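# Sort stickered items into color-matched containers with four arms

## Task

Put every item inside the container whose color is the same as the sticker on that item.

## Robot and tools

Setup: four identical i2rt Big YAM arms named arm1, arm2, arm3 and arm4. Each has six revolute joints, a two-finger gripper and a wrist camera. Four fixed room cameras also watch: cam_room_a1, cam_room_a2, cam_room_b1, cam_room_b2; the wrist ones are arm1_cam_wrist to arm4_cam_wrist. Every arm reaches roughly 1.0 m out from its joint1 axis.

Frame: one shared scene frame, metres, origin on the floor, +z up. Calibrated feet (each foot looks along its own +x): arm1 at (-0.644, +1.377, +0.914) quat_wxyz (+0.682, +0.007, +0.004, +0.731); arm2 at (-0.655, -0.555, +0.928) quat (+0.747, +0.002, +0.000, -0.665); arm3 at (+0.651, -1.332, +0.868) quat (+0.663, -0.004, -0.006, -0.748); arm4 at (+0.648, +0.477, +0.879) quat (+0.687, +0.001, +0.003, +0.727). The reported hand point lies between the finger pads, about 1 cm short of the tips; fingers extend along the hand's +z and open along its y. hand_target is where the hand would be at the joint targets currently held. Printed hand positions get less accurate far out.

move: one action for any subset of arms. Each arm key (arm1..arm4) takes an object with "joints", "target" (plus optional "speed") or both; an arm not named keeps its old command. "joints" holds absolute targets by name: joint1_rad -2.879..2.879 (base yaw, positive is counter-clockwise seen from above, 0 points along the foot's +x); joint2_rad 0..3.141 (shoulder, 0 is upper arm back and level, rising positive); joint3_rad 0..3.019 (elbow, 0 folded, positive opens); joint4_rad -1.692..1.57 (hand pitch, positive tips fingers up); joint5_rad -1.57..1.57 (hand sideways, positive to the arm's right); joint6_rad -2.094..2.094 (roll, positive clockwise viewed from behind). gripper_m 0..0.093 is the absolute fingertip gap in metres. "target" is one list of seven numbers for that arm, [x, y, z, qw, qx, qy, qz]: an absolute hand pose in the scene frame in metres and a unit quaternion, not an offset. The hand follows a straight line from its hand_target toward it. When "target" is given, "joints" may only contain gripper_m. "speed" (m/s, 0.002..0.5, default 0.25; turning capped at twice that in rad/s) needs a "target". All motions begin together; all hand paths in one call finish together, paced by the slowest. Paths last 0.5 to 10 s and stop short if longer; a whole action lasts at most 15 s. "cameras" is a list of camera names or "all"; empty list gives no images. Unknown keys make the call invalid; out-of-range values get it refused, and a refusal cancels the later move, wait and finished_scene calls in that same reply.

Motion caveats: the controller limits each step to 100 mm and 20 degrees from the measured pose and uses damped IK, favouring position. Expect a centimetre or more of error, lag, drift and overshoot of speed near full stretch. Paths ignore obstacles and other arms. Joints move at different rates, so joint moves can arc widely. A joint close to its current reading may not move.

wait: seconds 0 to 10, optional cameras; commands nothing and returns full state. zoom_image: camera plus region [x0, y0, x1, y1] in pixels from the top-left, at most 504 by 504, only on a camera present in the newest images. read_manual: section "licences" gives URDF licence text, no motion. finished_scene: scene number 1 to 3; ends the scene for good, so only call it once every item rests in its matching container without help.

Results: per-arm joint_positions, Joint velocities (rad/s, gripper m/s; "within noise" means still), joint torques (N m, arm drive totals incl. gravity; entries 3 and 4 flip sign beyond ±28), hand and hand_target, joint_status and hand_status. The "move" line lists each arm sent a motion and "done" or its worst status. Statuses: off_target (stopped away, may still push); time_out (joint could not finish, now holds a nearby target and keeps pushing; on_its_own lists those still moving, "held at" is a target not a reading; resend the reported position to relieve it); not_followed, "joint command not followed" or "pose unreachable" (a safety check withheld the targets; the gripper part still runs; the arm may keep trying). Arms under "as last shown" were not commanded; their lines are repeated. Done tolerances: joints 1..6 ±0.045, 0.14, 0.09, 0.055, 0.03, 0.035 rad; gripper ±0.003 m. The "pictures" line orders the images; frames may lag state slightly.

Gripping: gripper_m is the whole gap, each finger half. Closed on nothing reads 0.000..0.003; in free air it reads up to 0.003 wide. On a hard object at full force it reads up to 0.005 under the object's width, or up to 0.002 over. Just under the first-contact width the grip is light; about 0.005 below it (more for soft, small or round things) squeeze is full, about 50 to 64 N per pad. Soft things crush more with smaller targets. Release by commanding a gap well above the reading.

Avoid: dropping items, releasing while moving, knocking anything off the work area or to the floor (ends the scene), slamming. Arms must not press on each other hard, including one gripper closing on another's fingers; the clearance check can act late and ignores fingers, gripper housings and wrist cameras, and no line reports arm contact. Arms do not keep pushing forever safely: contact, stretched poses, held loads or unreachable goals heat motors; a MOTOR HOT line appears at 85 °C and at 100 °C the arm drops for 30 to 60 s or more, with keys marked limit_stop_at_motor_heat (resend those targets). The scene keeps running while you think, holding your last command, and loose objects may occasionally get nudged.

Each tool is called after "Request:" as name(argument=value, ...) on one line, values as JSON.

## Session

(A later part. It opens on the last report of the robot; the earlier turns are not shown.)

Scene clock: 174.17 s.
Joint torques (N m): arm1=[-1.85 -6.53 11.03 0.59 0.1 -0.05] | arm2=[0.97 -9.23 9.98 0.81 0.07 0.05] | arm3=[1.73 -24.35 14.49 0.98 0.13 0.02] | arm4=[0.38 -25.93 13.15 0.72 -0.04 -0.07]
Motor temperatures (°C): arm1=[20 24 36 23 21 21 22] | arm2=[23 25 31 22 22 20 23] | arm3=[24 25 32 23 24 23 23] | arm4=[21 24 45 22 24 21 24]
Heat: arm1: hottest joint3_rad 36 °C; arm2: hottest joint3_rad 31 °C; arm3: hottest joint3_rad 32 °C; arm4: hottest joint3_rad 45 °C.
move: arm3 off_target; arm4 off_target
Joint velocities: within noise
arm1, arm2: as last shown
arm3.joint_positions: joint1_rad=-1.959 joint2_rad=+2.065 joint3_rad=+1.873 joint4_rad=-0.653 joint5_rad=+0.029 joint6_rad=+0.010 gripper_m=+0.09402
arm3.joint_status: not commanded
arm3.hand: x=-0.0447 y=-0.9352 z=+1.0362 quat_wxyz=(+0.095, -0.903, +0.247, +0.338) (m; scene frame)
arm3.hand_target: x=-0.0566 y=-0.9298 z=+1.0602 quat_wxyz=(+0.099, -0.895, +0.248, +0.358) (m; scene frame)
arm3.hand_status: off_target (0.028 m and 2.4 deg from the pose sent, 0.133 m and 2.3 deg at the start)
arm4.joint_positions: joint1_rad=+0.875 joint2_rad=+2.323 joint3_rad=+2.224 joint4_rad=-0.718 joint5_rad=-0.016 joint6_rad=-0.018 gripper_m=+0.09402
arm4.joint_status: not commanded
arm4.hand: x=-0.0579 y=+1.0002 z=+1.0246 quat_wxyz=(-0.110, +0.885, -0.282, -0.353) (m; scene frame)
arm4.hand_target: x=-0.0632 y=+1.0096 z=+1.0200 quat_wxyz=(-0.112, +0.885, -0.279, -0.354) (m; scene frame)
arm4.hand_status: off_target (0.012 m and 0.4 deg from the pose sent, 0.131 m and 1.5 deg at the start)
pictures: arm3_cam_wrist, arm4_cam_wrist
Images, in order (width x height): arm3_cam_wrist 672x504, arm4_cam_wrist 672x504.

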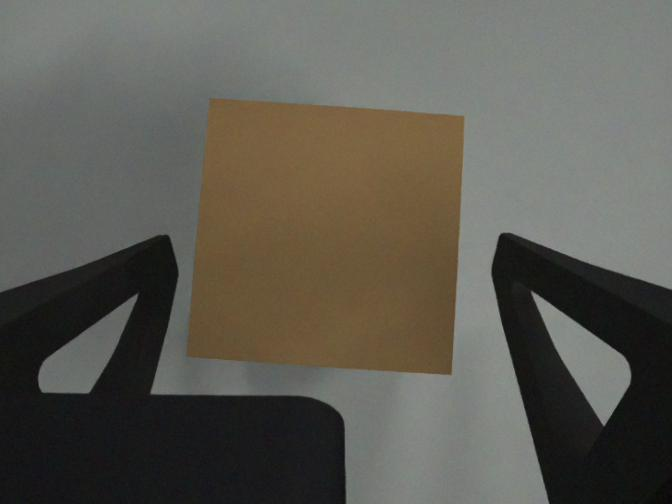

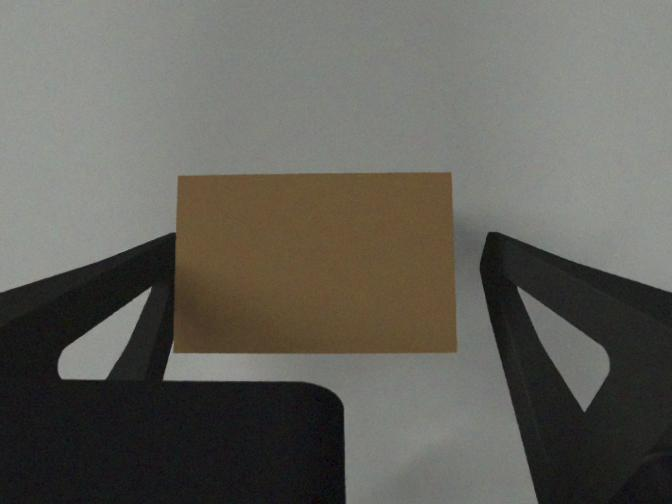

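Request:
move(arm3={"joints": {"gripper_m": 0.037}}, arm4={"target": [-0.0662, 1.0055, 1.019, 0.1114, -0.8858, 0.2793, 0.3534], "speed": 0.1}, cameras=[])

Request:
move(arm4={"target": [-0.0665, 1.0055, 1.004, 0.1114, -0.8858, 0.2793, 0.3534], "speed": 0.1}, cameras=["arm3_cam_wrist", "arm4_cam_wrist"])

Request:
move(arm3={"target": [0.32, -1.137, 1.13, 0.0990, -0.8950, 0.2482, 0.3571], "speed": 0.35}, arm4={"joints": {"gripper_m": 0.054}}, cameras=["arm3_cam_wrist", "arm4_cam_wrist"])

Scene clock: 189.13 s.
Joint torques (N m): arm1=[-2.02 -5.89 11.12 0.31 0.07 -0.03] | arm2=[1.08 -9.29 9.99 0.79 0.07 0.06] | arm3=[1.73 -24.47 14.46 1.01 0.09 0.01] | arm4=[1.49 -25.88 12.75 0.68 0.15 -0.03]
Motor temperatures (°C): arm1=[20 24 36 23 21 21 22] | arm2=[23 25 31 22 22 20 23] | arm3=[24 26 34 23 24 23 23] | arm4=[21 27 43 22 24 21 24]
Heat: arm1: hottest joint3_rad 36 °C; arm2: hottest joint3_rad 31 °C; arm3: hottest joint3_rad 34 °C; arm4: hottest joint3_rad 43 °C.
move: arm3 off_target; arm4 off_target
Joint velocities: within noise
arm1, arm2: as last shown
arm3.joint_positions: joint1_rad=-1.959 joint2_rad=+2.065 joint3_rad=+1.873 joint4_rad=-0.653 joint5_rad=+0.030 joint6_rad=+0.011 gripper_m=+0.05291
arm3.joint_status: gripper_m off_target (ended at +0.05294, target +0.03700)
arm3.hand: x=-0.0445 y=-0.9351 z=+1.0361 quat_wxyz=(+0.095, -0.903, +0.248, +0.338) (m; scene frame)
arm3.hand_target: x=-0.0566 y=-0.9298 z=+1.0602 quat_wxyz=(+0.099, -0.895, +0.248, +0.358) (m; scene frame)
arm3.hand_status: not commanded
arm4.joint_positions: joint1_rad=+0.875 joint2_rad=+2.323 joint3_rad=+2.224 joint4_rad=-0.718 joint5_rad=-0.016 joint6_rad=-0.018 gripper_m=+0.09402
arm4.joint_status: not commanded
arm4.hand: x=-0.0579 y=+1.0001 z=+1.0245 quat_wxyz=(-0.110, +0.886, -0.282, -0.352) (m; scene frame)
arm4.hand_target: x=-0.0655 y=+1.0051 z=+1.0190 quat_wxyz=(-0.112, +0.886, -0.279, -0.354) (m; scene frame)
arm4.hand_status: off_target (0.011 m and 0.4 deg from the pose sent, 0.011 m and 0.4 deg at the start)
pictures: none
No camera images: "cameras" was empty.

Scene clock: 190.10 s.
Joint torques (N m): arm1=[-1.85 -5.89 11.06 0.46 0.08 -0.07] | arm2=[0.97 -9.11 9.98 0.8 0.07 0.06] | arm3=[1.73 -24.35 14.48 0.98 0.09 0.02] | arm4=[0.62 -26.17 10.76 1.77 0.13 -0.04]
Motor temperatures (°C): arm1=[20 24 36 23 21 21 22] | arm2=[23 25 31 22 22 20 23] | arm3=[24 26 34 23 24 23 23] | arm4=[21 27 43 22 24 21 24]
Heat: arm1: hottest joint3_rad 36 °C; arm2: hottest joint3_rad 31 °C; arm3: hottest joint3_rad 34 °C; arm4: hottest joint3_rad 43 °C.
move: arm4 off_target
Joint velocities: within noise
arm1, arm2, arm3: as last shown
arm4.joint_positions: joint1_rad=+0.875 joint2_rad=+2.326 joint3_rad=+2.224 joint4_rad=-0.712 joint5_rad=-0.016 joint6_rad=-0.018 gripper_m=+0.09402
arm4.joint_status: not commanded
arm4.hand: x=-0.0588 y=+1.0009 z=+1.0230 quat_wxyz=(-0.110, +0.885, -0.282, -0.354) (m; scene frame)
arm4.hand_target: x=-0.0654 y=+1.0048 z=+1.0041 quat_wxyz=(-0.111, +0.886, -0.279, -0.353) (m; scene frame)
arm4.hand_status: off_target (0.021 m and 0.4 deg from the pose sent, 0.023 m and 0.4 deg at the start)
pictures: arm3_cam_wrist, arm4_cam_wrist
Images, in order (width x height): arm3_cam_wrist 672x504, arm4_cam_wrist 672x504.

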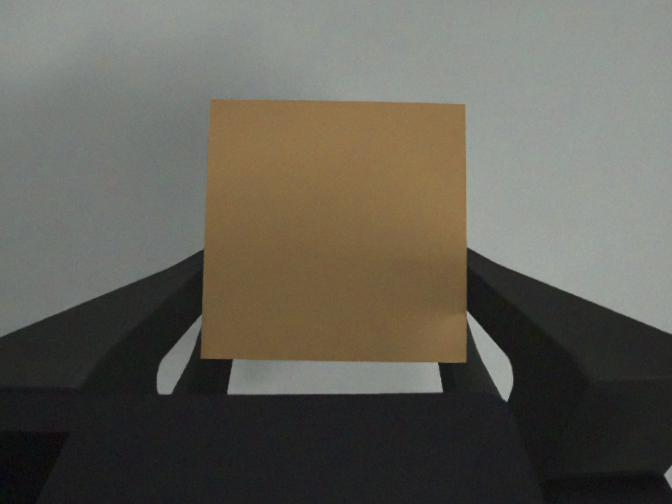

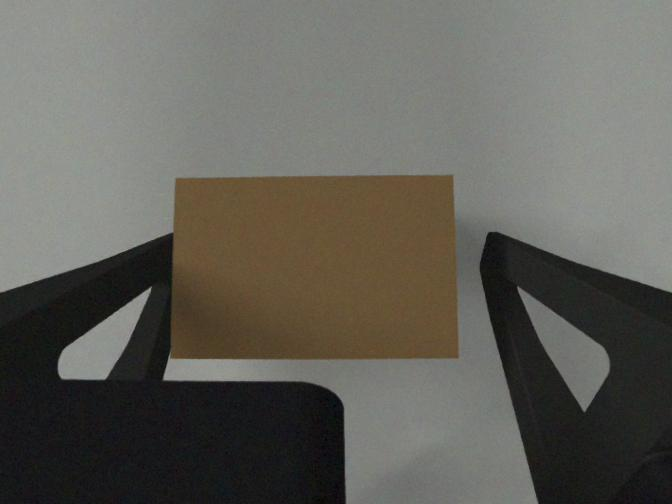

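Scene clock: 192.17 s.
Joint torques (N m): arm1=[-2.55 -5.66 10.85 0.64 0.08 0.03] | arm2=[1.08 -9.11 9.98 0.81 0.06 0.05] | arm3=[1.2 -4.42 9.65 1.2 0.03 -0.02] | arm4=[1.14 -25.93 10.62 1.74 0.12 -0.01]
Motor temperatures (°C): arm1=[20 24 36 23 21 21 22] | arm2=[23 25 31 22 22 20 23] | arm3=[24 26 34 23 24 23 23] | arm4=[21 27 43 22 24 21 25]
Heat: arm1: hottest joint3_rad 36 °C; arm2: hottest joint3_rad 31 °C; arm3: hottest joint3_rad 34 °C; arm4: hottest joint3_rad 43 °C.
move: arm3 done; arm4 off_target
Joint velocities: within noise
arm1, arm2: as last shown
arm3.joint_positions: joint1_rad=-1.959 joint2_rad=+0.865 joint3_rad=+0.818 joint4_rad=-0.743 joint5_rad=+0.030 joint6_rad=+0.012 gripper_m=+0.05292
arm3.joint_status: not commanded
arm3.hand: x=+0.3194 y=-1.1368 z=+1.1346 quat_wxyz=(+0.101, -0.893, +0.246, +0.363) (m; scene frame)
arm3.hand_target: x=+0.3201 y=-1.1370 z=+1.1299 quat_wxyz=(+0.099, -0.895, +0.248, +0.357) (m; scene frame)
arm3.hand_status: done (0.005 m and 0.8 deg from the pose sent, 0.427 m and 2.4 deg at the start)
arm4.joint_positions: joint1_rad=+0.875 joint2_rad=+2.326 joint3_rad=+2.224 joint4_rad=-0.712 joint5_rad=-0.016 joint6_rad=-0.018 gripper_m=+0.06943
arm4.joint_status: gripper_m off_target (ended at +0.06946, target +0.05400)
arm4.hand: x=-0.0589 y=+1.0009 z=+1.0230 quat_wxyz=(-0.110, +0.885, -0.282, -0.354) (m; scene frame)
arm4.hand_target: x=-0.0654 y=+1.0048 z=+1.0041 quat_wxyz=(-0.111, +0.886, -0.279, -0.353) (m; scene frame)
arm4.hand_status: not commanded
pictures: arm3_cam_wrist, arm4_cam_wrist
Images, in order (width x height): arm3_cam_wrist 672x504, arm4_cam_wrist 672x504.

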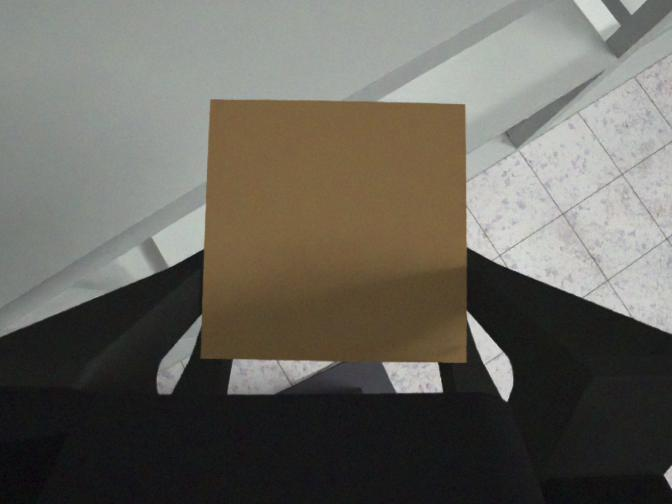

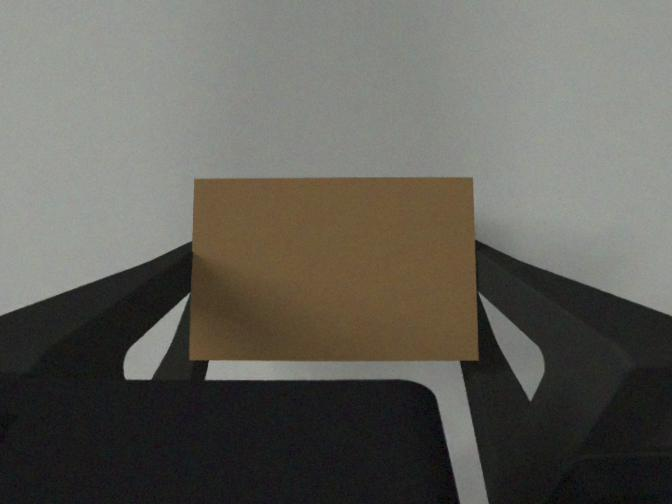

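Request:
move(arm3={"joints": {"joint1_rad": 1.047, "joint2_rad": 0.8, "joint3_rad": 0.75, "joint4_rad": -0.6, "joint5_rad": 0, "joint6_rad": 0}}, arm4={"target": [0.33, 0.715, 1.13, 0.1114, -0.8858, 0.2793, 0.3534], "speed": 0.35}, cameras=["arm4_cam_wrist"])

Request:
move(arm4={"joints": {"joint1_rad": -1.138, "joint2_rad": 0.8, "joint3_rad": 0.75, "joint4_rad": -0.6, "joint5_rad": 0, "joint6_rad": 0}}, arm3={"target": [1.153, -1.709, 0.86, 0.3630, 0.2924, 0.8764, -0.1211], "speed": 0.35}, cameras=["arm3_cam_wrist", "arm4_cam_wrist"])

Request:
move(arm4={"target": [1.095, 0.715, 0.86, 0.3791, -0.2227, 0.8932, 0.0945], "speed": 0.35}, cameras=["arm3_cam_wrist", "arm4_cam_wrist"])

Scene clock: 202.33 s.
Joint torques (N m): arm1=[-1.9 -5.66 10.97 0.54 0.07 -0.05] | arm2=[0.91 -9.17 9.99 0.8 0.07 0.06] | arm3=[1.79 -4.72 10.36 2.11 0.12 -0.11] | arm4=[0.26 -4.54 9.65 0.85 -0.08 -0.03]
Motor temperatures (°C): arm1=[20 24 36 23 21 21 22] | arm2=[23 25 31 22 22 20 23] | arm3=[24 26 33 23 24 23 24] | arm4=[21 27 42 22 24 21 25]
Heat: arm1: hottest joint3_rad 36 °C; arm2: hottest joint3_rad 31 °C; arm3: hottest joint3_rad 33 °C; arm4: hottest joint3_rad 42 °C.
move: arm3 done; arm4 done
Joint velocities: within noise
arm1, arm2: as last shown
arm3.joint_positions: joint1_rad=+1.039 joint2_rad=+0.808 joint3_rad=+0.747 joint4_rad=-0.613 joint5_rad=-0.003 joint6_rad=+0.006 gripper_m=+0.05303
arm3.joint_status: all done
arm3.hand: x=+0.9545 y=-1.5603 z=+1.1452 quat_wxyz=(-0.414, -0.288, -0.852, +0.142) (m; scene frame)
arm3.hand_target: x=+0.9573 y=-1.5588 z=+1.1527 quat_wxyz=(-0.424, -0.281, -0.848, +0.146) (m; scene frame)
arm3.hand_status: not commanded
arm4.joint_positions: joint1_rad=+0.875 joint2_rad=+0.915 joint3_rad=+0.805 joint4_rad=-0.684 joint5_rad=-0.017 joint6_rad=-0.019 gripper_m=+0.06943
arm4.joint_status: not commanded
arm4.hand: x=+0.3293 y=+0.7130 z=+1.1345 quat_wxyz=(-0.113, +0.882, -0.280, -0.362) (m; scene frame)
arm4.hand_target: x=+0.3301 y=+0.7150 z=+1.1300 quat_wxyz=(-0.111, +0.886, -0.279, -0.353) (m; scene frame)
arm4.hand_status: done (0.005 m and 1.1 deg from the pose sent, 0.494 m and 0.4 deg at the start)
pictures: arm4_cam_wrist
Images, in order (width x height): arm4_cam_wrist 672x504.

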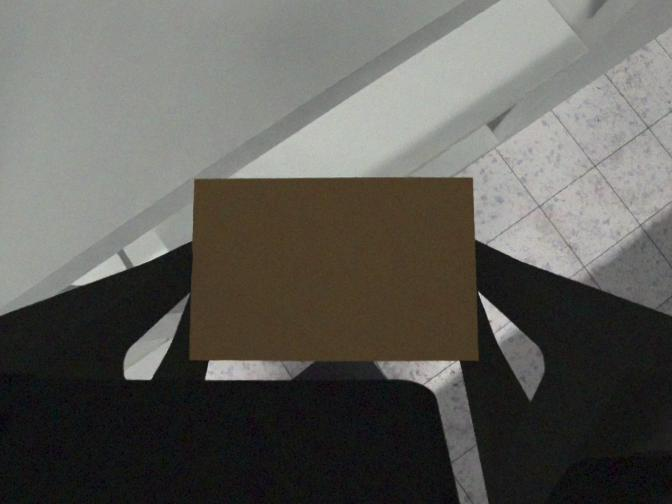

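Scene clock: 204.30 s.
Joint torques (N m): arm1=[-2.26 -5.54 11.06 0.69 0.09 -0.04] | arm2=[0.97 -9.17 9.98 0.81 0.07 0.06] | arm3=[1.55 -18.78 9.36 2.06 -0.06 -0.06] | arm4=[0.85 -3.84 10.58 1.87 0.03 0.13]
Motor temperatures (°C): arm1=[20 24 36 23 21 21 22] | arm2=[23 25 31 22 22 20 23] | arm3=[24 26 33 23 24 23 24] | arm4=[21 27 42 22 24 21 25]
Heat: arm1: hottest joint3_rad 36 °C; arm2: hottest joint3_rad 31 °C; arm3: hottest joint3_rad 33 °C; arm4: hottest joint3_rad 42 °C.
move: arm3 off_target; arm4 done
Joint velocities: within noise
arm1, arm2: as last shown
arm3.joint_positions: joint1_rad=+1.039 joint2_rad=+1.934 joint3_rad=+0.988 joint4_rad=+0.089 joint5_rad=-0.006 joint6_rad=+0.006 gripper_m=+0.05303
arm3.joint_status: not commanded
arm3.hand: x=+1.1313 y=-1.6987 z=+0.8376 quat_wxyz=(-0.335, -0.300, -0.886, +0.114) (m; scene frame)
arm3.hand_target: x=+1.1519 y=-1.7082 z=+0.8607 quat_wxyz=(-0.363, -0.293, -0.876, +0.121) (m; scene frame)
arm3.hand_status: off_target (0.033 m and 3.6 deg from the pose sent, 0.378 m and 6.9 deg at the start)
arm4.joint_positions: joint1_rad=-1.137 joint2_rad=+0.799 joint3_rad=+0.737 joint4_rad=-0.618 joint5_rad=+0.002 joint6_rad=-0.011 gripper_m=+0.06946
arm4.joint_status: all done
arm4.hand: x=+0.9837 y=+0.6559 z=+1.1476 quat_wxyz=(-0.416, +0.224, -0.876, -0.100) (m; scene frame)
arm4.hand_target: x=+0.9884 y=+0.6584 z=+1.1586 quat_wxyz=(-0.429, +0.217, -0.870, -0.107) (m; scene frame)
arm4.hand_status: not commanded
pictures: arm3_cam_wrist, arm4_cam_wrist
Images, in order (width x height): arm3_cam_wrist 672x504, arm4_cam_wrist 672x504.

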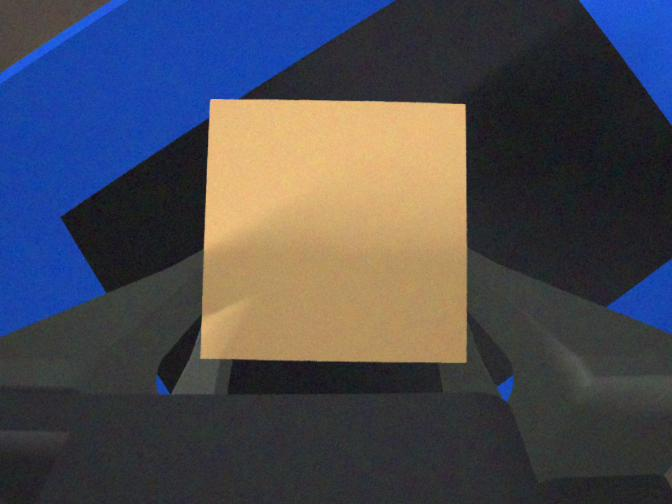

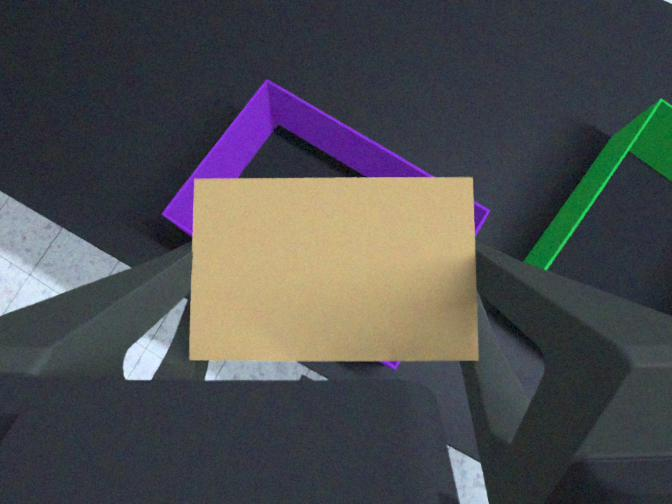

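Scene clock: 206.07 s.
Joint torques (N m): arm1=[-1.96 -5.95 11.07 0.76 0.06 -0.05] | arm2=[1.03 -9.23 9.99 0.79 0.07 0.05] | arm3=[1.61 -18.73 9.4 2.04 -0.06 -0.05] | arm4=[0.67 -14.21 6.76 1.81 0 0.14]
Motor temperatures (°C): arm1=[20 24 36 23 21 21 22] | arm2=[23 25 31 22 22 20 23] | arm3=[24 26 33 23 24 23 24] | arm4=[21 27 41 22 24 21 25]
Heat: arm1: hottest joint3_rad 36 °C; arm2: hottest joint3_rad 31 °C; arm3: hottest joint3_rad 33 °C; arm4: hottest joint3_rad 41 °C.
move: arm4 off_target
Joint velocities: within noise
arm1.joint_positions: joint1_rad=-2.247 joint2_rad=+1.234 joint3_rad=+0.991 joint4_rad=-1.031 joint5_rad=-0.008 joint6_rad=+0.009 gripper_m=+0.09297
arm1.joint_status: not commanded
arm1.hand: x=-0.3091 y=+1.1473 z=+1.0917 quat_wxyz=(-0.135, -0.299, -0.944, +0.041) (m; scene frame)
arm1.hand_target: x=-0.3100 y=+1.1470 z=+1.0900 quat_wxyz=(-0.129, -0.297, -0.945, +0.041) (m; scene frame)
arm1.hand_status: not commanded
arm2.joint_positions: joint1_rad=+0.920 joint2_rad=+1.230 joint3_rad=+1.041 joint4_rad=-1.081 joint5_rad=+0.003 joint6_rad=+0.006 gripper_m=+0.09293
arm2.joint_status: not commanded
arm2.hand: x=-0.3053 y=-0.7640 z=+1.1318 quat_wxyz=(-0.145, -0.264, -0.953, +0.039) (m; scene frame)
arm2.hand_target: x=-0.3101 y=-0.7599 z=+1.1202 quat_wxyz=(-0.126, -0.263, -0.956, +0.035) (m; scene frame)
arm2.hand_status: not commanded
arm3: as last shown
arm4.joint_positions: joint1_rad=-1.137 joint2_rad=+1.745 joint3_rad=+0.616 joint4_rad=+0.308 joint5_rad=+0.002 joint6_rad=-0.011 gripper_m=+0.06946
arm4.joint_status: not commanded
arm4.hand: x=+1.0762 y=+0.7049 z=+0.8427 quat_wxyz=(-0.353, +0.231, -0.903, -0.085) (m; scene frame)
arm4.hand_target: x=+1.0943 y=+0.7145 z=+0.8606 quat_wxyz=(-0.379, +0.223, -0.893, -0.095) (m; scene frame)
arm4.hand_status: off_target (0.027 m and 3.4 deg from the pose sent, 0.314 m and 4.7 deg at the start)
pictures: arm3_cam_wrist, arm4_cam_wrist
Images, in order (width x height): arm3_cam_wrist 672x504, arm4_cam_wrist 672x504.

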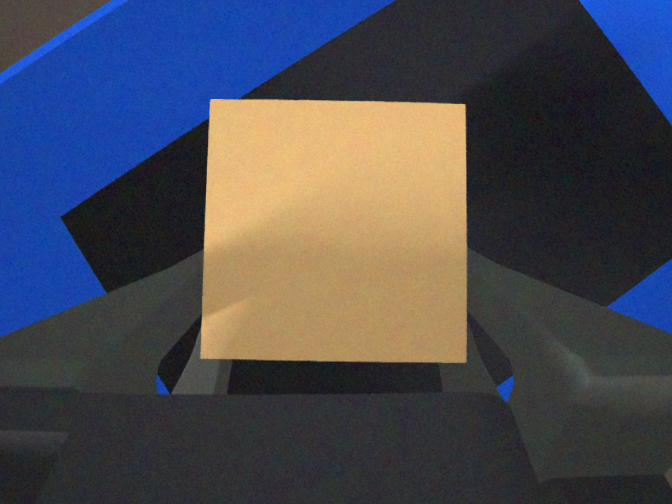

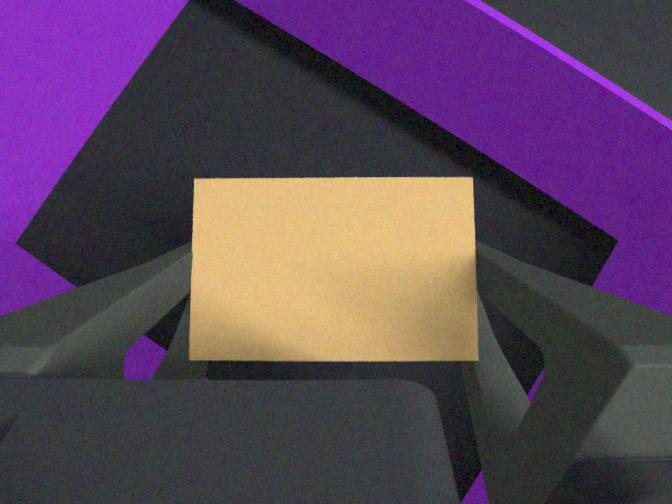

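Request:
move(arm3={"target": [1.153, -1.709, 0.787, 0.3630, 0.2924, 0.8764, -0.1211], "speed": 0.25}, arm4={"target": [1.095, 0.715, 0.777, 0.3791, -0.2227, 0.8932, 0.0945], "speed": 0.25}, cameras=[])

Request:
move(arm3={"target": [1.153, -1.709, 0.764, 0.3630, 0.2924, 0.8764, -0.1211], "speed": 0.1}, arm4={"target": [1.095, 0.715, 0.754, 0.3791, -0.2227, 0.8932, 0.0945], "speed": 0.1}, cameras=["arm3_cam_wrist", "arm4_cam_wrist"])

Scene clock: 223.03 s.
Joint torques (N m): arm1=[-1.85 -5.66 10.97 0.5 0.08 -0.02] | arm2=[1.03 -9.11 9.99 0.81 0.07 0.05] | arm3=[1.67 -18.96 7.88 2.15 0 0.01] | arm4=[0.44 -14.8 4.14 1.95 0.02 0.09]
Motor temperatures (°C): arm1=[20 24 36 23 21 21 22] | arm2=[23 25 31 22 22 20 23] | arm3=[24 26 33 23 24 23 24] | arm4=[21 26 38 22 24 21 26]
Heat: arm1: hottest joint3_rad 36 °C; arm2: hottest joint3_rad 31 °C; arm3: hottest joint3_rad 33 °C; arm4: hottest joint3_rad 38 °C.
move: arm3 off_target; arm4 off_target
Joint velocities: within noise
arm1, arm2: as last shown
arm3.joint_positions: joint1_rad=+1.040 joint2_rad=+2.098 joint3_rad=+0.993 joint4_rad=+0.254 joint5_rad=-0.007 joint6_rad=+0.002 gripper_m=+0.05303
arm3.joint_status: not commanded
arm3.hand: x=+1.1327 y=-1.6993 z=+0.7709 quat_wxyz=(-0.338, -0.297, -0.886, +0.115) (m; scene frame)
arm3.hand_target: x=+1.1523 y=-1.7084 z=+0.7878 quat_wxyz=(-0.363, -0.292, -0.876, +0.121) (m; scene frame)
arm3.hand_status: off_target (0.028 m and 3.2 deg from the pose sent, 0.056 m and 3.6 deg at the start)
arm4.joint_positions: joint1_rad=-1.138 joint2_rad=+2.008 joint3_rad=+0.642 joint4_rad=+0.567 joint5_rad=+0.001 joint6_rad=-0.005 gripper_m=+0.06946
arm4.joint_status: not commanded
arm4.hand: x=+1.0827 y=+0.7078 z=+0.7706 quat_wxyz=(-0.363, +0.227, -0.899, -0.088) (m; scene frame)
arm4.hand_target: x=+1.0948 y=+0.7149 z=+0.7774 quat_wxyz=(-0.379, +0.223, -0.893, -0.095) (m; scene frame)
arm4.hand_status: off_target (0.016 m and 2.2 deg from the pose sent, 0.069 m and 3.5 deg at the start)
pictures: none
No camera images: "cameras" was empty.

Scene clock: 224.07 s.
Joint torques (N m): arm1=[-1.96 -5.25 10.92 0.5 0.09 0] | arm2=[1.08 -9.29 9.98 0.8 0.07 0.05] | arm3=[1.49 -17.79 7.65 2.09 0.01 0] | arm4=[0.97 -14.1 3.82 1.88 0.05 0.11]
Motor temperatures (°C): arm1=[20 24 36 23 21 21 22] | arm2=[23 25 31 22 22 20 23] | arm3=[24 26 33 23 24 23 24] | arm4=[21 26 38 22 24 21 26]
Heat: arm1: hottest joint3_rad 36 °C; arm2: hottest joint3_rad 31 °C; arm3: hottest joint3_rad 33 °C; arm4: hottest joint3_rad 38 °C.
move: arm3 off_target; arm4 off_target
Joint velocities: within noise
arm1, arm2: as last shown
arm3.joint_positions: joint1_rad=+1.040 joint2_rad=+2.138 joint3_rad=+1.003 joint4_rad=+0.305 joint5_rad=-0.007 joint6_rad=+0.002 gripper_m=+0.05303
arm3.joint_status: not commanded
arm3.hand: x=+1.1363 y=-1.7021 z=+0.7586 quat_wxyz=(-0.346, -0.296, -0.882, +0.118) (m; scene frame)
arm3.hand_target: x=+1.1524 y=-1.7085 z=+0.7644 quat_wxyz=(-0.363, -0.292, -0.876, +0.121) (m; scene frame)
arm3.hand_status: off_target (0.019 m and 2.1 deg from the pose sent, 0.024 m and 3.2 deg at the start)
arm4.joint_positions: joint1_rad=-1.138 joint2_rad=+2.076 joint3_rad=+0.657 joint4_rad=+0.630 joint5_rad=+0.001 joint6_rad=-0.005 gripper_m=+0.06946
arm4.joint_status: not commanded
arm4.hand: x=+1.0851 y=+0.7090 z=+0.7531 quat_wxyz=(-0.368, +0.226, -0.898, -0.090) (m; scene frame)
arm4.hand_target: x=+1.0947 y=+0.7149 z=+0.7542 quat_wxyz=(-0.379, +0.223, -0.893, -0.095) (m; scene frame)
arm4.hand_status: off_target (0.012 m and 1.6 deg from the pose sent, 0.022 m and 2.2 deg at the start)
pictures: arm3_cam_wrist, arm4_cam_wrist
Images, in order (width x height): arm3_cam_wrist 672x504, arm4_cam_wrist 672x504.

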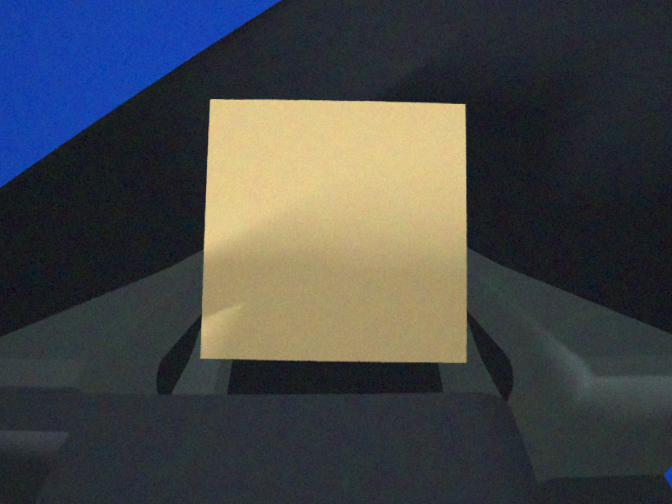

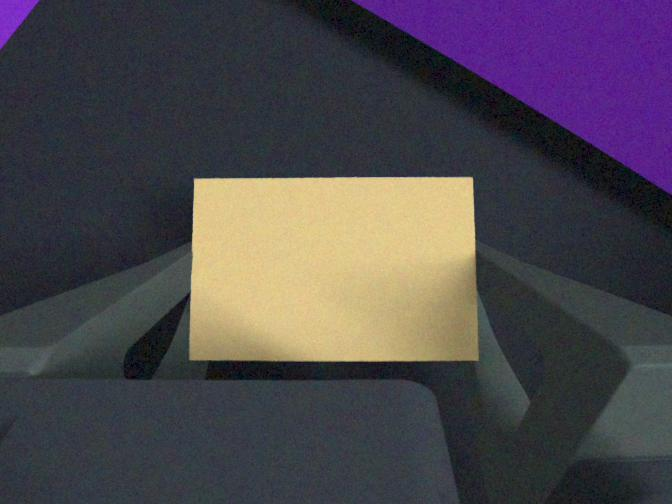

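Request:
move(arm3={"target": [1.153, -1.709, 0.750, 0.3630, 0.2924, 0.8764, -0.1211], "speed": 0.08}, arm4={"target": [1.095, 0.715, 0.742, 0.3791, -0.2227, 0.8932, 0.0945], "speed": 0.08}, cameras=[])

Request:
move(arm3={"target": [1.153, -1.709, 0.744, 0.3630, 0.2924, 0.8764, -0.1211], "speed": 0.08}, arm4={"target": [1.095, 0.715, 0.738, 0.3791, -0.2227, 0.8932, 0.0945], "speed": 0.08}, cameras=[])

Request:
move(arm3={"joints": {"gripper_m": 0.093}}, arm4={"joints": {"gripper_m": 0.093}}, cameras=[])

Request:
move(arm3={"target": [1.135, -1.699, 0.92, 0.3630, 0.2924, 0.8764, -0.1211], "speed": 0.3}, arm4={"target": [1.078, 0.706, 0.92, 0.3791, -0.2227, 0.8932, 0.0945], "speed": 0.3}, cameras=["arm3_cam_wrist", "arm4_cam_wrist"])

Scene clock: 230.70 s.
Joint torques (N m): arm1=[-1.49 -6.18 10.92 0.68 0.06 -0.01] | arm2=[0.97 -9.41 9.98 0.81 0.08 0.06] | arm3=[1.73 -16.03 7.43 1.92 0.02 0] | arm4=[0.62 -13.22 3.54 1.81 0.05 0.12]
Motor temperatures (°C): arm1=[20 24 36 23 21 21 22] | arm2=[23 25 31 22 22 20 23] | arm3=[24 26 32 23 24 23 24] | arm4=[21 26 37 22 24 21 26]
Heat: arm1: hottest joint3_rad 36 °C; arm2: hottest joint3_rad 31 °C; arm3: hottest joint3_rad 32 °C; arm4: hottest joint3_rad 37 °C.
move: arm3 off_target; arm4 done
Joint velocities: within noise
arm1, arm2: as last shown
arm3.joint_positions: joint1_rad=+1.040 joint2_rad=+2.153 joint3_rad=+1.013 joint4_rad=+0.338 joint5_rad=-0.007 joint6_rad=+0.002 gripper_m=+0.05303
arm3.joint_status: not commanded
arm3.hand: x=+1.1421 y=-1.7066 z=+0.7584 quat_wxyz=(-0.359, -0.294, -0.878, +0.122) (m; scene frame)
arm3.hand_target: x=+1.1525 y=-1.7086 z=+0.7503 quat_wxyz=(-0.363, -0.292, -0.876, +0.121) (m; scene frame)
arm3.hand_status: off_target (0.014 m and 0.6 deg from the pose sent, 0.020 m and 2.1 deg at the start)
arm4.joint_positions: joint1_rad=-1.138 joint2_rad=+2.107 joint3_rad=+0.669 joint4_rad=+0.663 joint5_rad=+0.001 joint6_rad=-0.005 gripper_m=+0.06946
arm4.joint_status: not commanded
arm4.hand: x=+1.0887 y=+0.7109 z=+0.7467 quat_wxyz=(-0.374, +0.226, -0.895, -0.091) (m; scene frame)
arm4.hand_target: x=+1.0948 y=+0.7149 z=+0.7421 quat_wxyz=(-0.379, +0.223, -0.893, -0.094) (m; scene frame)
arm4.hand_status: done (0.009 m and 0.8 deg from the pose sent, 0.016 m and 1.6 deg at the start)
pictures: none
No camera images: "cameras" was empty.

Scene clock: 231.67 s.
Joint torques (N m): arm1=[-1.9 -5.71 11.19 0.5 0.11 -0.05] | arm2=[1.14 -9.11 9.99 0.8 0.07 0.06] | arm3=[1.73 -15.5 7.23 1.78 0.03 0.01] | arm4=[0.73 -12.92 3.43 1.7 0.03 0.13]
Motor temperatures (°C): arm1=[20 24 36 23 21 21 22] | arm2=[23 25 31 22 22 20 23] | arm3=[24 26 32 23 24 23 24] | arm4=[21 26 36 22 24 21 26]
Heat: arm1: hottest joint3_rad 36 °C; arm2: hottest joint3_rad 31 °C; arm3: hottest joint3_rad 32 °C; arm4: hottest joint3_rad 36 °C.
move: arm3 off_target; arm4 done
Joint velocities: within noise
arm1, arm2: as last shown
arm3.joint_positions: joint1_rad=+1.040 joint2_rad=+2.160 joint3_rad=+1.017 joint4_rad=+0.353 joint5_rad=-0.007 joint6_rad=+0.002 gripper_m=+0.05303
arm3.joint_status: not commanded
arm3.hand: x=+1.1446 y=-1.7085 z=+0.7581 quat_wxyz=(-0.364, -0.293, -0.875, +0.124) (m; scene frame)
arm3.hand_target: x=+1.1522 y=-1.7084 z=+0.7442 quat_wxyz=(-0.363, -0.292, -0.876, +0.121) (m; scene frame)
arm3.hand_status: off_target (0.016 m and 0.4 deg from the pose sent, 0.018 m and 0.6 deg at the start)
arm4.joint_positions: joint1_rad=-1.138 joint2_rad=+2.113 joint3_rad=+0.672 joint4_rad=+0.677 joint5_rad=+0.001 joint6_rad=-0.005 gripper_m=+0.06946
arm4.joint_status: not commanded
arm4.hand: x=+1.0911 y=+0.7122 z=+0.7469 quat_wxyz=(-0.378, +0.225, -0.893, -0.092) (m; scene frame)
arm4.hand_target: x=+1.0948 y=+0.7149 z=+0.7382 quat_wxyz=(-0.379, +0.223, -0.893, -0.094) (m; scene frame)
arm4.hand_status: done (0.010 m and 0.4 deg from the pose sent, 0.012 m and 0.8 deg at the start)
pictures: none
No camera images: "cameras" was empty.

Scene clock: 232.30 s.
Joint torques (N m): arm1=[-2.14 -6.42 11.11 0.68 0.11 -0.05] | arm2=[1.14 -9.23 9.99 0.8 0.07 0.06] | arm3=[1.61 -17.85 6.75 1.62 0.03 -0.02] | arm4=[0.91 -13.68 3.19 1.84 0.08 0.11]
Motor temperatures (°C): arm1=[20 24 36 23 21 21 22] | arm2=[23 25 31 22 22 20 23] | arm3=[24 26 32 23 24 23 24] | arm4=[21 26 36 22 24 21 26]
Heat: arm1: hottest joint3_rad 36 °C; arm2: hottest joint3_rad 31 °C; arm3: hottest joint3_rad 32 °C; arm4: hottest joint3_rad 36 °C.
move: arm3 done; arm4 done
Joint velocities: within noise
arm1, arm2: as last shown
arm3.joint_positions: joint1_rad=+1.040 joint2_rad=+2.185 joint3_rad=+1.021 joint4_rad=+0.355 joint5_rad=-0.007 joint6_rad=+0.004 gripper_m=+0.09297
arm3.joint_status: all done
arm3.hand: x=+1.1418 y=-1.7065 z=+0.7453 quat_wxyz=(-0.356, -0.295, -0.878, +0.121) (m; scene frame)
arm3.hand_target: x=+1.1523 y=-1.7085 z=+0.7444 quat_wxyz=(-0.363, -0.292, -0.876, +0.121) (m; scene frame)
arm3.hand_status: not commanded
arm4.joint_positions: joint1_rad=-1.138 joint2_rad=+2.122 joint3_rad=+0.674 joint4_rad=+0.677 joint5_rad=+0.001 joint6_rad=-0.005 gripper_m=+0.09291
arm4.joint_status: all done
arm4.hand: x=+1.0901 y=+0.7117 z=+0.7432 quat_wxyz=(-0.376, +0.225, -0.894, -0.092) (m; scene frame)
arm4.hand_target: x=+1.0947 y=+0.7148 z=+0.7381 quat_wxyz=(-0.379, +0.223, -0.893, -0.094) (m; scene frame)
arm4.hand_status: not commanded
pictures: none
No camera images: "cameras" was empty.

Scene clock: 233.57 s.
Joint torques (N m): arm1=[-1.96 -5.89 11.02 0.65 0.08 -0.06] | arm2=[1.08 -9.23 9.98 0.81 0.07 0.06] | arm3=[0.97 -15.38 7.68 1.14 -0.09 -0.1] | arm4=[0.67 -10.87 7.12 0.69 0.06 0.1]
Motor temperatures (°C): arm1=[20 24 36 23 21 21 22] | arm2=[23 25 31 22 22 20 23] | arm3=[24 26 32 23 24 23 24] | arm4=[21 26 36 22 24 21 26]
Heat: arm1: hottest joint3_rad 36 °C; arm2: hottest joint3_rad 31 °C; arm3: hottest joint3_rad 32 °C; arm4: hottest joint3_rad 36 °C.
move: arm3 done; arm4 done
Joint velocities: within noise
arm1, arm2: as last shown
arm3.joint_positions: joint1_rad=+1.040 joint2_rad=+1.752 joint3_rad=+0.993 joint4_rad=-0.016 joint5_rad=-0.011 joint6_rad=+0.004 gripper_m=+0.09297
arm3.joint_status: not commanded
arm3.hand: x=+1.1368 y=-1.6995 z=+0.9292 quat_wxyz=(-0.372, -0.292, -0.872, +0.124) (m; scene frame)
arm3.hand_target: x=+1.1350 y=-1.6989 z=+0.9201 quat_wxyz=(-0.363, -0.292, -0.876, +0.121) (m; scene frame)
arm3.hand_status: done (0.009 m and 1.2 deg from the pose sent, 0.175 m and 0.9 deg at the start)
arm4.joint_positions: joint1_rad=-1.138 joint2_rad=+1.505 joint3_rad=+0.614 joint4_rad=+0.147 joint5_rad=+0.002 joint6_rad=-0.005 gripper_m=+0.09291
arm4.joint_status: not commanded
arm4.hand: x=+1.0772 y=+0.7049 z=+0.9255 quat_wxyz=(-0.388, +0.224, -0.889, -0.095) (m; scene frame)
arm4.hand_target: x=+1.0779 y=+0.7059 z=+0.9201 quat_wxyz=(-0.379, +0.223, -0.893, -0.094) (m; scene frame)
arm4.hand_status: done (0.006 m and 1.1 deg from the pose sent, 0.177 m and 0.6 deg at the start)
pictures: arm3_cam_wrist, arm4_cam_wrist
Images, in order (width x height): arm3_cam_wrist 672x504, arm4_cam_wrist 672x504.

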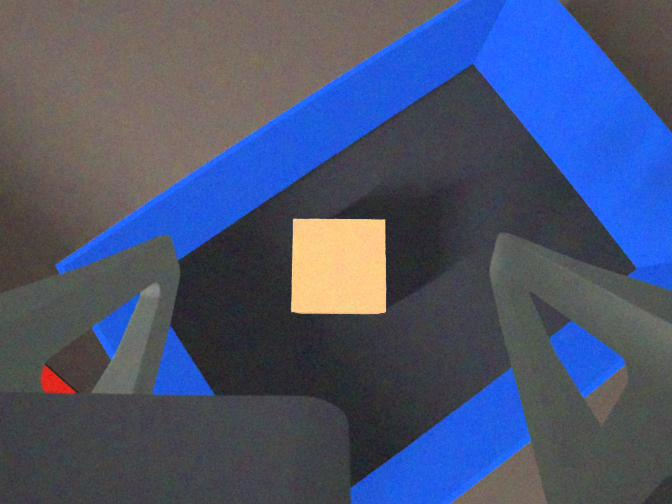

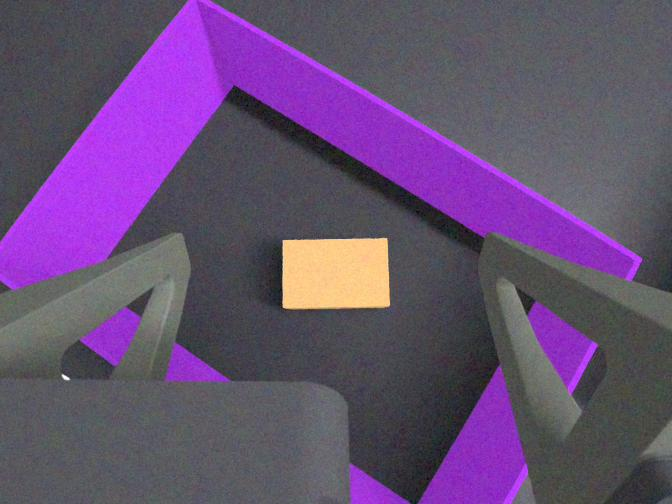

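Request:
finished_scene(scene=3)

The scene is finished: the task was done.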